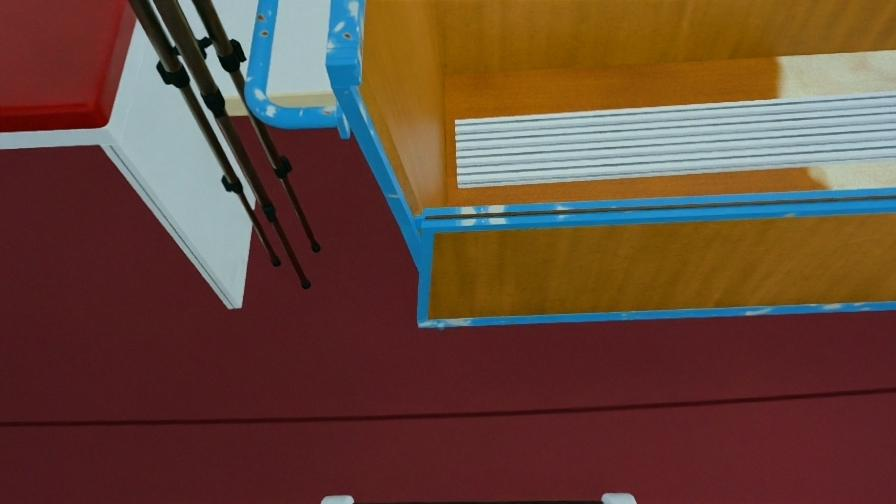

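Emit:
move(base={"x_m_s":0.15,"for_s":1.2}, joints={"head_tilt_rad":0.8,"head_pan_rad":0,"torso_pitch_rad":0.45}, cameras=["head_camera"])

Emit:
move(joints={"head_tilt_rad":0.9,"head_pan_rad":-0.4}, cameras=["head_camera"])

Scene clock: 39.80 s.
Joint torques (N m): left_arm=[9.88 -0.49 0.76 4.46 -0.12 0.3 -0.05] | right_arm=[8.93 -0.15 -0.75 3.68 -0.14 0.35 0.01]
External joint torques (N m): left_arm=[-0.8 -0.79 0.72 0.26 -0.11 -0.16 -0.07] | right_arm=[0.43 0.7 -0.52 0.73 -0.1 0.1 0.02]
Motor temperatures (°C): left_arm=[30 28 32 35 34 33 37] | right_arm=[34 30 32 30 35 36 34]
Wrist force (N): left_arm=[3.1 1.4 -7.6] | right_arm=[-0.2 1.0 -5.3]
Wrist torque (N m): left_arm=[-0.27 0.28 0.09] | right_arm=[-0.07 0.01 -0.06]
Wrist force, peak (N): left_arm=[-0.3 2.0 -8.5] | right_arm=[-3.0 1.2 -5.2]
move: done
base_odometry: x=+0.534 y=+0.000 heading=+0.000
lidar_m: 0.20 0.21 0.66 1.34 2.29 1.64 1.56 1.62 2.18 0.96 0.32 0.23
base_status: done (sent for 1.2 of 1.2 s)
joint_positions: torso_squat_rad=+0.100 torso_shift_rad=+0.000 torso_pitch_rad=+0.450 torso_yaw_rad=+0.000 left_shoulder_pitch_rad=+0.037 left_shoulder_roll_rad=+0.004 left_shoulder_yaw_rad=-0.043 left_elbow_rad=-0.196 left_forearm_roll_rad=-0.014 left_wrist_pitch_rad=+0.002 left_hand_roll_rad=+0.027 left_gripper_m=+0.099 right_shoulder_pitch_rad=-0.040 right_shoulder_roll_rad=-0.021 right_shoulder_yaw_rad=-0.018 right_elbow_rad=-0.235 right_forearm_roll_rad=+0.049 right_wrist_pitch_rad=-0.014 right_hand_roll_rad=+0.035 right_gripper_m=+0.099 head_pan_rad=+0.000 head_tilt_rad=+0.800
joint_status: all done
wheel_motors_off: 0
motor_effort: left_wheel=+0(26) right_wheel=+0(26)
chest: x=-0.0934 y=+0.0001 z=+1.2556 quat_wxyz=(+0.975, +0.000, +0.223, +0.000) (m; base frame)
left_hand: x=-0.3287 y=+0.2200 z=+0.6116 quat_wxyz=(+0.989, -0.002, +0.145, -0.008) (m; base frame)
right_hand: x=-0.2538 y=-0.2360 z=+0.5886 quat_wxyz=(+0.996, -0.007, +0.082, +0.043) (m; base frame)
pictures: head_camera
camera_calibration:
head_camera: T_world_to_cam=[[-0.0176852, -0.999503, -0.026083, 0.0366608], [-0.929224, 0.0260605, -0.368596, 0.589856], [0.369093, 0.0177183, -0.929224, 1.26543], [0, 0, 0, 1]] pos_world=[0.0816967, -0.00115057, 1.39424]

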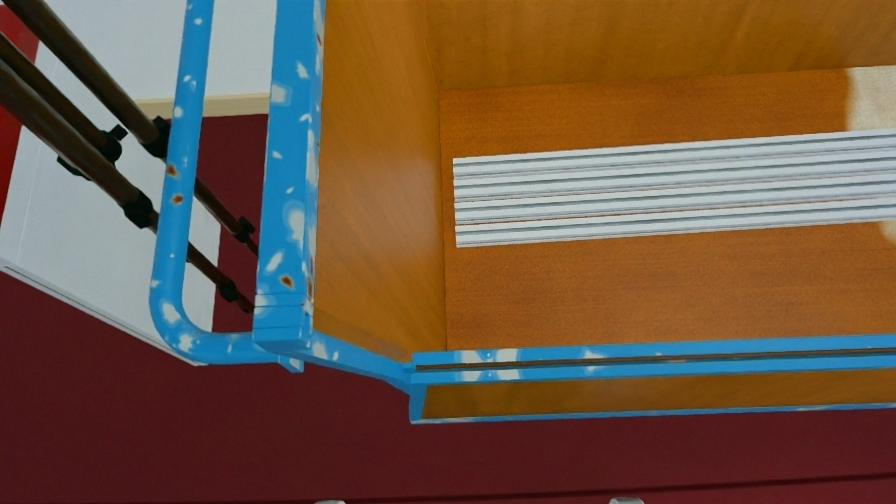

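Scene clock: 40.73 s.
Joint torques (N m): left_arm=[9.77 -0.7 0.84 4.36 -0.01 0.25 0.04] | right_arm=[9.3 -0.58 -0.93 3.61 -0.24 0.23 0.04]
External joint torques (N m): left_arm=[-0.91 -0.99 0.8 0.16 -0.01 -0.22 0.03] | right_arm=[0.79 0.27 -0.69 0.66 -0.2 -0.03 0.04]
Motor temperatures (°C): left_arm=[30 28 32 35 34 33 37] | right_arm=[34 30 32 30 35 36 34]
Wrist force (N): left_arm=[2.2 1.0 -7.2] | right_arm=[0.0 0.6 -5.0]
Wrist torque (N m): left_arm=[-0.26 0.22 0.03] | right_arm=[-0.04 0.04 -0.05]
Wrist force, peak (N): left_arm=[2.5 1.4 -8.4] | right_arm=[-0.5 0.7 -5.6]
move: done
base_odometry: x=+0.534 y=+0.000 heading=+0.000
lidar_m: 0.20 0.21 0.67 1.35 2.31 1.63 1.56 1.62 2.18 0.96 0.32 0.23
base_status: not commanded
joint_positions: torso_squat_rad=+0.100 torso_shift_rad=+0.000 torso_pitch_rad=+0.450 torso_yaw_rad=+0.000 left_shoulder_pitch_rad=+0.037 left_shoulder_roll_rad=+0.004 left_shoulder_yaw_rad=-0.043 left_elbow_rad=-0.196 left_forearm_roll_rad=-0.014 left_wrist_pitch_rad=+0.002 left_hand_roll_rad=+0.027 left_gripper_m=+0.099 right_shoulder_pitch_rad=-0.040 right_shoulder_roll_rad=-0.021 right_shoulder_yaw_rad=-0.018 right_elbow_rad=-0.235 right_forearm_roll_rad=+0.049 right_wrist_pitch_rad=-0.014 right_hand_roll_rad=+0.035 right_gripper_m=+0.099 head_pan_rad=-0.400 head_tilt_rad=+0.900
joint_status: all done
wheel_motors_off: 0
motor_effort: left_wheel=+0(2) right_wheel=-2(2)
chest: x=-0.0934 y=+0.0001 z=+1.2556 quat_wxyz=(+0.975, +0.000, +0.223, +0.000) (m; base frame)
left_hand: x=-0.3287 y=+0.2200 z=+0.6116 quat_wxyz=(+0.989, -0.002, +0.145, -0.008) (m; base frame)
right_hand: x=-0.2538 y=-0.2360 z=+0.5886 quat_wxyz=(+0.996, -0.007, +0.082, +0.043) (m; base frame)
pictures: head_camera
camera_calibration:
head_camera: T_world_to_cam=[[-0.370063, -0.917659, 0.144758, -0.202318], [-0.899183, 0.314644, -0.304088, 0.497423], [0.233502, -0.242695, -0.941581, 1.28489], [0, 0, 0, 1]] pos_world=[0.0723777, -0.0303321, 1.39038]

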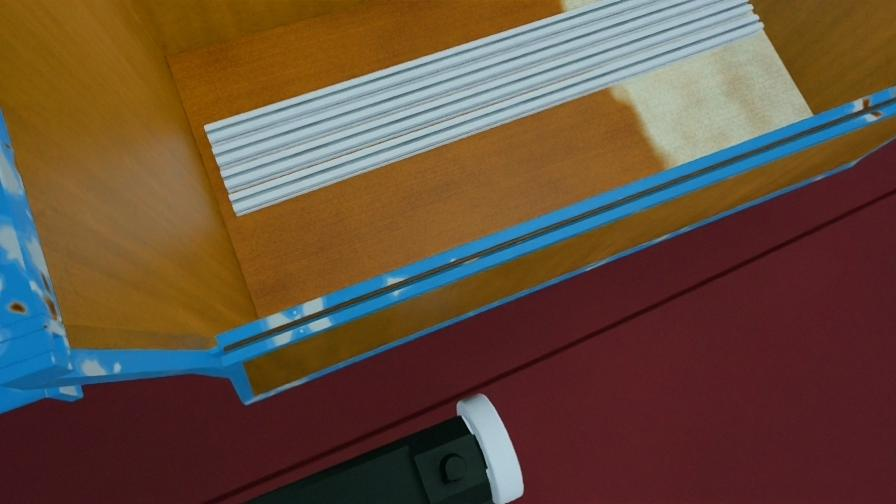

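Emit:
move(base={"x_m_s":-0.25,"for_s":2.2}, joints={"torso_pitch_rad":0.0,"torso_squat_rad":0.3,"head_tilt_rad":0.7,"head_pan_rad":0.0}, cameras=[])

Emit:
move(base={"turn_rad_s":0.5,"for_s":3.14}, cameras=["head_camera"])

Scene clock: 74.67 s.
Joint torques (N m): left_arm=[-1.84 -0.8 0.86 -0.5 -0.07 -0.54 -0.08] | right_arm=[-3.65 -0.44 -0.69 -1.59 -0.11 -0.48 -0.12]
External joint torques (N m): left_arm=[-0.45 -0.95 0.85 0.05 -0.07 -0.12 -0.08] | right_arm=[-0.05 0.67 -0.65 0.04 -0.17 0.11 -0.13]
Motor temperatures (°C): left_arm=[31 28 32 36 34 32 37] | right_arm=[34 30 32 30 35 36 34]
Wrist force (N): left_arm=[-0.4 0.9 -6.5] | right_arm=[-2.6 1.0 -4.7]
Wrist torque (N m): left_arm=[-0.23 0.11 0.12] | right_arm=[-0.08 -0.12 -0.10]
Wrist force, peak (N): left_arm=[3.3 1.4 -8.1] | right_arm=[-2.9 1.3 -5.2]
move: done
base_odometry: x=-0.017 y=+0.000 heading=-0.002
lidar_m: 0.76 1.05 1.57 4.55 1.47 1.06 1.00 1.06 1.41 3.52 1.13 0.80
base_status: done (sent for 2.2 of 2.2 s)
joint_positions: torso_squat_rad=+0.300 torso_shift_rad=+0.000 torso_pitch_rad=+0.000 torso_yaw_rad=+0.000 left_shoulder_pitch_rad=+0.037 left_shoulder_roll_rad=+0.004 left_shoulder_yaw_rad=-0.043 left_elbow_rad=-0.196 left_forearm_roll_rad=-0.014 left_wrist_pitch_rad=+0.002 left_hand_roll_rad=+0.027 left_gripper_m=+0.099 right_shoulder_pitch_rad=-0.040 right_shoulder_roll_rad=-0.021 right_shoulder_yaw_rad=-0.018 right_elbow_rad=-0.235 right_forearm_roll_rad=+0.049 right_wrist_pitch_rad=-0.014 right_hand_roll_rad=+0.035 right_gripper_m=+0.099 head_pan_rad=+0.000 head_tilt_rad=+0.700
joint_status: all done
wheel_motors_off: 0
motor_effort: left_wheel=-24(38) right_wheel=+26(43)
chest: x=-0.2281 y=+0.0001 z=+1.2587 quat_wxyz=(+1.000, +0.000, +0.000, +0.000) (m; base frame)
left_hand: x=-0.1598 y=+0.2200 z=+0.5764 quat_wxyz=(+0.997, +0.000, -0.079, -0.009) (m; base frame)
right_hand: x=-0.0824 y=-0.2360 z=+0.5882 quat_wxyz=(+0.989, -0.016, -0.142, +0.041) (m; base frame)
pictures: none
No camera images: "cameras" was empty.

Scene clock: 79.17 s.
Joint torques (N m): left_arm=[-1.78 -1.09 0.65 -0.38 -0.08 -0.65 0.01] | right_arm=[-3.71 -0.64 -0.55 -1.62 0.01 -0.5 -0.03]
External joint torques (N m): left_arm=[-0.4 -1.25 0.64 0.18 -0.08 -0.23 0.02] | right_arm=[-0.11 0.48 -0.51 0.01 -0.05 0.09 -0.04]
Motor temperatures (°C): left_arm=[31 28 32 36 34 32 37] | right_arm=[34 30 32 30 35 36 34]
Wrist force (N): left_arm=[-0.4 1.7 -7.5] | right_arm=[-2.2 1.3 -4.6]
Wrist torque (N m): left_arm=[-0.38 0.10 0.04] | right_arm=[-0.12 -0.05 -0.10]
Wrist force, peak (N): left_arm=[0.1 1.8 -8.4] | right_arm=[-2.9 1.7 -5.2]
move: done
base_odometry: x=-0.017 y=+0.000 heading=+1.564
lidar_m: 4.47 1.49 1.06 1.00 1.04 1.39 3.57 1.15 0.83 0.77 1.07 1.57
base_status: done (sent for 3.13 of 3.13 s)
joint_positions: torso_squat_rad=+0.300 torso_shift_rad=+0.000 torso_pitch_rad=+0.000 torso_yaw_rad=+0.000 left_shoulder_pitch_rad=+0.037 left_shoulder_roll_rad=+0.004 left_shoulder_yaw_rad=-0.043 left_elbow_rad=-0.196 left_forearm_roll_rad=-0.014 left_wrist_pitch_rad=+0.002 left_hand_roll_rad=+0.027 left_gripper_m=+0.099 right_shoulder_pitch_rad=-0.040 right_shoulder_roll_rad=-0.021 right_shoulder_yaw_rad=-0.018 right_elbow_rad=-0.235 right_forearm_roll_rad=+0.049 right_wrist_pitch_rad=-0.014 right_hand_roll_rad=+0.035 right_gripper_m=+0.099 head_pan_rad=+0.000 head_tilt_rad=+0.700
joint_status: not commanded
wheel_motors_off: 0
motor_effort: left_wheel=+3(46) right_wheel=+23(53)
chest: x=-0.2280 y=+0.0001 z=+1.2587 quat_wxyz=(+1.000, +0.000, +0.000, +0.000) (m; base frame)
left_hand: x=-0.1598 y=+0.2200 z=+0.5764 quat_wxyz=(+0.997, +0.000, -0.079, -0.009) (m; base frame)
right_hand: x=-0.0824 y=-0.2360 z=+0.5882 quat_wxyz=(+0.989, -0.016, -0.142, +0.041) (m; base frame)
pictures: head_camera
camera_calibration:
head_camera: T_world_to_cam=[[-0.00130067, -0.999504, -0.0314614, 0.0447365], [-0.599448, 0.0259614, -0.799993, 1.09507], [0.800413, 0.0178189, -0.599184, 0.984116], [0, 0, 0, 1]] pos_world=[-0.131205, -0.00125112, 1.46712]

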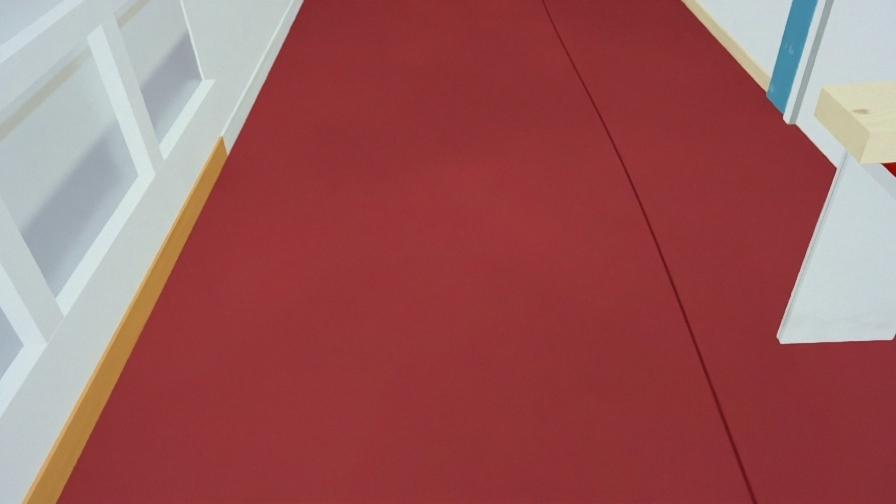

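Emit:
move(base={"x_m_s":0.35,"for_s":4.2}, cameras=[])

Emit:
move(base={"turn_rad_s":-0.5,"for_s":3.12}, joints={"head_tilt_rad":0.6,"head_pan_rad":-0.2}, cameras=["head_camera"])

Scene clock: 86.30 s.
Joint torques (N m): left_arm=[-1.24 -1.16 0.55 -0.47 -0.01 -0.6 0.04] | right_arm=[-3.51 -0.82 -0.47 -1.24 -0.02 -0.56 -0.01]
External joint torques (N m): left_arm=[0.14 -1.31 0.54 0.09 -0.01 -0.18 0.05] | right_arm=[0.08 0.3 -0.43 0.39 -0.08 0.03 -0.02]
Motor temperatures (°C): left_arm=[31 28 32 36 34 32 37] | right_arm=[34 30 32 30 35 36 34]
Wrist force (N): left_arm=[0.2 1.5 -7.6] | right_arm=[-3.1 0.9 -4.5]
Wrist torque (N m): left_arm=[-0.35 0.19 0.09] | right_arm=[-0.10 -0.15 -0.13]
Wrist force, peak (N): left_arm=[-0.6 1.0 -8.6] | right_arm=[-2.9 1.6 -5.2]
move: done
base_odometry: x=-0.008 y=+1.470 heading=+1.565
lidar_m: 4.12 1.55 1.10 1.05 1.08 1.46 3.77 1.58 1.29 0.94 1.54 2.07
base_status: done (sent for 4.2 of 4.2 s)
joint_positions: torso_squat_rad=+0.300 torso_shift_rad=+0.000 torso_pitch_rad=+0.000 torso_yaw_rad=+0.000 left_shoulder_pitch_rad=+0.037 left_shoulder_roll_rad=+0.004 left_shoulder_yaw_rad=-0.043 left_elbow_rad=-0.196 left_forearm_roll_rad=-0.014 left_wrist_pitch_rad=+0.002 left_hand_roll_rad=+0.027 left_gripper_m=+0.099 right_shoulder_pitch_rad=-0.040 right_shoulder_roll_rad=-0.021 right_shoulder_yaw_rad=-0.018 right_elbow_rad=-0.235 right_forearm_roll_rad=+0.049 right_wrist_pitch_rad=-0.014 right_hand_roll_rad=+0.035 right_gripper_m=+0.099 head_pan_rad=+0.000 head_tilt_rad=+0.700
joint_status: not commanded
wheel_motors_off: 0
motor_effort: left_wheel=+17(47) right_wheel=-17(50)
chest: x=-0.2280 y=+0.0001 z=+1.2587 quat_wxyz=(+1.000, +0.000, +0.000, +0.000) (m; base frame)
left_hand: x=-0.1597 y=+0.2200 z=+0.5765 quat_wxyz=(+0.997, +0.000, -0.079, -0.009) (m; base frame)
right_hand: x=-0.0823 y=-0.2360 z=+0.5882 quat_wxyz=(+0.989, -0.016, -0.142, +0.041) (m; base frame)
pictures: none
No camera images: "cameras" was empty.

Scene clock: 90.80 s.
Joint torques (N m): left_arm=[-1.48 -0.87 0.55 -0.36 -0.06 -0.68 -0.05] | right_arm=[-3.1 -0.88 -0.45 -1.22 -0.15 -0.5 -0.06]
External joint torques (N m): left_arm=[-0.1 -1.01 0.54 0.19 -0.06 -0.25 -0.04] | right_arm=[0.49 0.24 -0.41 0.41 -0.21 0.1 -0.07]
Motor temperatures (°C): left_arm=[31 28 32 35 34 32 37] | right_arm=[34 30 32 30 35 36 34]
Wrist force (N): left_arm=[0.0 2.0 -8.0] | right_arm=[-3.0 0.8 -5.2]
Wrist torque (N m): left_arm=[-0.38 0.17 0.11] | right_arm=[-0.06 -0.17 -0.12]
Wrist force, peak (N): left_arm=[-0.2 1.4 -8.5] | right_arm=[-2.8 1.2 -5.4]
move: done
base_odometry: x=-0.008 y=+1.470 heading=-0.001
lidar_m: 0.91 1.54 2.05 4.13 1.55 1.10 1.05 1.10 1.47 3.65 1.58 1.28
base_status: done (sent for 3.13 of 3.13 s)
joint_positions: torso_squat_rad=+0.300 torso_shift_rad=+0.000 torso_pitch_rad=+0.000 torso_yaw_rad=+0.000 left_shoulder_pitch_rad=+0.037 left_shoulder_roll_rad=+0.004 left_shoulder_yaw_rad=-0.043 left_elbow_rad=-0.196 left_forearm_roll_rad=-0.014 left_wrist_pitch_rad=+0.002 left_hand_roll_rad=+0.027 left_gripper_m=+0.099 right_shoulder_pitch_rad=-0.040 right_shoulder_roll_rad=-0.021 right_shoulder_yaw_rad=-0.018 right_elbow_rad=-0.235 right_forearm_roll_rad=+0.049 right_wrist_pitch_rad=-0.014 right_hand_roll_rad=+0.035 right_gripper_m=+0.099 head_pan_rad=-0.200 head_tilt_rad=+0.600
joint_status: all done
wheel_motors_off: 0
motor_effort: left_wheel=+22(45) right_wheel=+3(52)
chest: x=-0.2280 y=+0.0001 z=+1.2587 quat_wxyz=(+1.000, +0.000, +0.000, +0.000) (m; base frame)
left_hand: x=-0.1597 y=+0.2200 z=+0.5765 quat_wxyz=(+0.997, +0.000, -0.079, -0.009) (m; base frame)
right_hand: x=-0.0823 y=-0.2359 z=+0.5882 quat_wxyz=(+0.989, -0.016, -0.142, +0.041) (m; base frame)
pictures: head_camera
camera_calibration:
head_camera: T_world_to_cam=[[-0.196773, -0.979943, -0.0314991, 0.00459027], [-0.501257, 0.12816, -0.855755, 1.19667], [0.842628, -0.1526, -0.516421, 0.872051], [0, 0, 0, 1]] pos_world=[-0.134073, -0.0157914, 1.47455]

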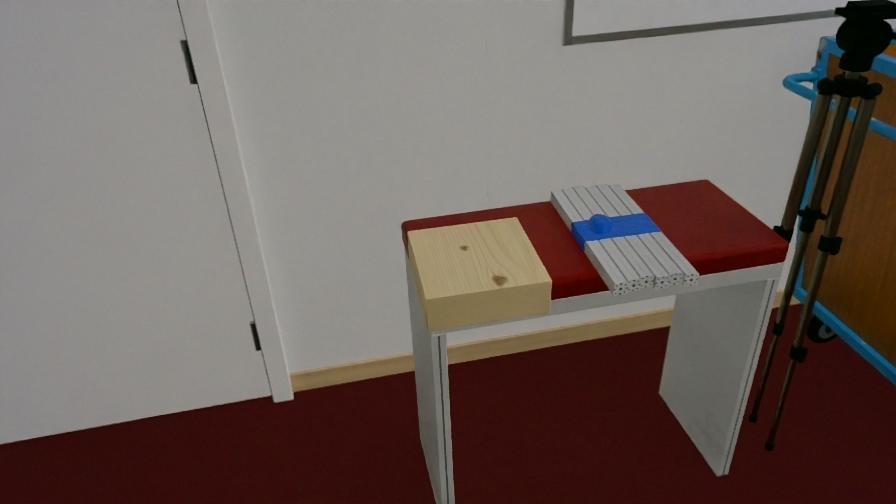

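Emit:
move(base={"x_m_s":0.25,"for_s":1.4}, joints={"torso_squat_rad":0.8,"torso_pitch_rad":0.3,"head_tilt_rad":0.5}, cameras=[])

Emit:
move(target={"side":"right","x":0.2,"y":-0.27,"z":0.80,"quat_wxyz":[0.7071,0,-0.7071,0]}, min_time_s=3)

Scene clock: 100.90 s.
Joint torques (N m): left_arm=[6.65 -0.65 0.78 2.83 -0.03 0.01 -0.04] | right_arm=[4.99 -0.43 -0.68 1.93 -0.12 -0.03 -0.08]
External joint torques (N m): left_arm=[-0.13 -0.9 0.76 0.17 -0.03 -0.16 -0.05] | right_arm=[0.44 0.54 -0.51 0.49 -0.11 0 -0.08]
Motor temperatures (°C): left_arm=[30 28 32 35 34 32 37] | right_arm=[34 30 32 30 35 36 34]
Wrist force (N): left_arm=[1.4 1.3 -7.7] | right_arm=[-0.7 0.9 -5.2]
Wrist torque (N m): left_arm=[-0.28 0.23 0.07] | right_arm=[-0.05 0.01 -0.09]
Wrist force, peak (N): left_arm=[1.9 1.4 -8.4] | right_arm=[-2.0 0.6 -5.9]
move: done
base_odometry: x=+0.342 y=+1.469 heading=-0.002
lidar_m: 0.57 1.17 1.57 4.01 2.06 1.47 1.40 1.46 1.94 1.72 1.05 0.57
base_status: done (sent for 1.4 of 1.4 s)
joint_positions: torso_squat_rad=+0.800 torso_shift_rad=+0.000 torso_pitch_rad=+0.300 torso_yaw_rad=+0.000 left_shoulder_pitch_rad=+0.037 left_shoulder_roll_rad=+0.004 left_shoulder_yaw_rad=-0.043 left_elbow_rad=-0.196 left_forearm_roll_rad=-0.014 left_wrist_pitch_rad=+0.002 left_hand_roll_rad=+0.027 left_gripper_m=+0.099 right_shoulder_pitch_rad=-0.040 right_shoulder_roll_rad=-0.021 right_shoulder_yaw_rad=-0.018 right_elbow_rad=-0.235 right_forearm_roll_rad=+0.049 right_wrist_pitch_rad=-0.014 right_hand_roll_rad=+0.035 right_gripper_m=+0.099 head_pan_rad=-0.200 head_tilt_rad=+0.500
joint_status: all done
wheel_motors_off: 0
motor_effort: left_wheel=-10(50) right_wheel=+9(47)
chest: x=-0.1365 y=+0.0001 z=+1.0638 quat_wxyz=(+0.989, +0.000, +0.149, +0.000) (m; base frame)
left_hand: x=-0.2729 y=+0.2200 z=+0.3919 quat_wxyz=(+0.997, -0.002, +0.070, -0.009) (m; base frame)
right_hand: x=-0.1954 y=-0.2360 z=+0.3802 quat_wxyz=(+0.999, -0.010, +0.007, +0.043) (m; base frame)
pictures: none
No camera images: "cameras" was empty.

Scene clock: 104.23 s.
Joint torques (N m): left_arm=[6.49 -0.4 0.75 2.62 -0.09 -0.04 -0.06] | right_arm=[2.72 -3.61 -1.67 -10.19 -0.1 -1.99 -0.27]
External joint torques (N m): left_arm=[-0.29 -0.66 0.73 -0.04 -0.08 -0.22 -0.06] | right_arm=[1.45 -1.09 0.17 -0.9 -0.2 -0.11 -0.32]
Motor temperatures (°C): left_arm=[30 28 32 35 34 32 37] | right_arm=[34 30 32 30 35 36 34]
Wrist force (N): left_arm=[2.0 1.4 -7.3] | right_arm=[-7.0 0.9 1.1]
Wrist torque (N m): left_arm=[-0.31 0.26 0.03] | right_arm=[-0.19 -0.37 -0.08]
Wrist force, peak (N): left_arm=[2.1 1.4 -8.3] | right_arm=[-7.7 0.5 1.6]
move: done
base_odometry: x=+0.342 y=+1.469 heading=-0.002
lidar_m: 0.57 1.16 1.58 4.01 2.07 1.47 1.40 1.46 1.92 1.70 1.04 0.56
base_status: not commanded
joint_positions: torso_squat_rad=+0.800 torso_shift_rad=+0.000 torso_pitch_rad=+0.300 torso_yaw_rad=+0.000 left_shoulder_pitch_rad=+0.037 left_shoulder_roll_rad=+0.004 left_shoulder_yaw_rad=-0.043 left_elbow_rad=-0.196 left_forearm_roll_rad=-0.014 left_wrist_pitch_rad=+0.002 left_hand_roll_rad=+0.027 left_gripper_m=+0.099 right_shoulder_pitch_rad=+0.397 right_shoulder_roll_rad=-0.125 right_shoulder_yaw_rad=+0.031 right_elbow_rad=-1.929 right_forearm_roll_rad=+0.048 right_wrist_pitch_rad=-0.331 right_hand_roll_rad=-0.187 right_gripper_m=+0.099 head_pan_rad=-0.200 head_tilt_rad=+0.500
joint_status: all done
wheel_motors_off: 0
motor_effort: left_wheel=-10(12) right_wheel=+10(13)
chest: x=-0.1365 y=+0.0001 z=+1.0638 quat_wxyz=(+0.989, +0.000, +0.149, +0.000) (m; base frame)
left_hand: x=-0.2729 y=+0.2200 z=+0.3919 quat_wxyz=(+0.997, -0.002, +0.070, -0.009) (m; base frame)
right_hand: x=+0.1996 y=-0.2700 z=+0.8001 quat_wxyz=(+0.706, +0.000, -0.709, +0.000) (m; base frame)
right_hand_status: reached (checked arc, planned for 3.0 s): 0 mm and 0.3 deg off.
pictures: head_camera, left_wrist_camera, right_wrist_camera
camera_calibration:
head_camera: T_world_to_cam=[[-0.194249, -0.980566, 0.0275271, -0.0461732], [-0.663272, 0.110615, -0.740158, 0.938244], [0.722729, -0.162033, -0.671869, 0.82477], [0, 0, 0, 1]] pos_world=[0.0172567, -0.01542, 1.24986]
left_wrist_camera: T_world_to_cam=[[0.988733, 0.00950377, -0.149391, 0.325713], [0.0772498, -0.887221, 0.454831, 0.0670171], [-0.12822, -0.461246, -0.877959, 0.483059], [0, 0, 0, 1]] pos_world=[-0.265282, 0.279173, 0.442283]
right_wrist_camera: T_world_to_cam=[[0.0306256, -0.0291785, -0.999105, 0.784204], [-0.506174, 0.861471, -0.0406747, 0.39327], [0.861887, 0.506967, 0.0116136, 0.0276826], [0, 0, 0, 1]] pos_world=[0.151187, -0.329943, 0.799177]

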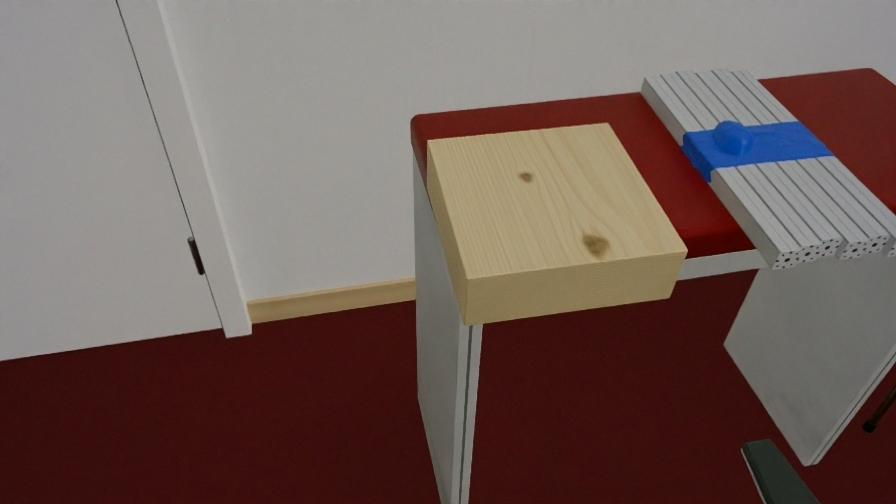

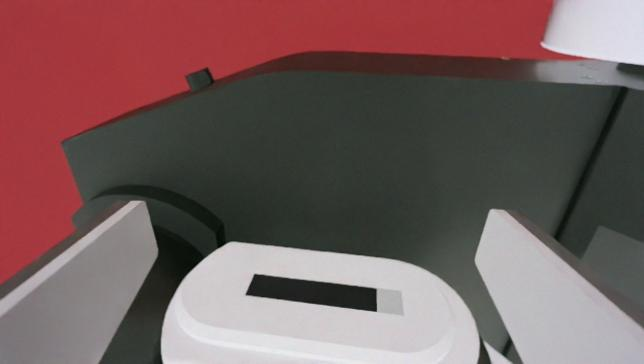

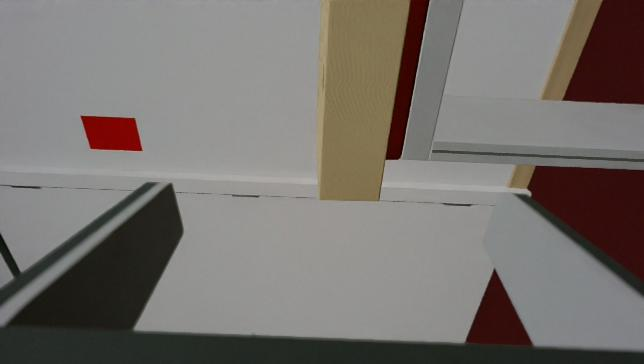

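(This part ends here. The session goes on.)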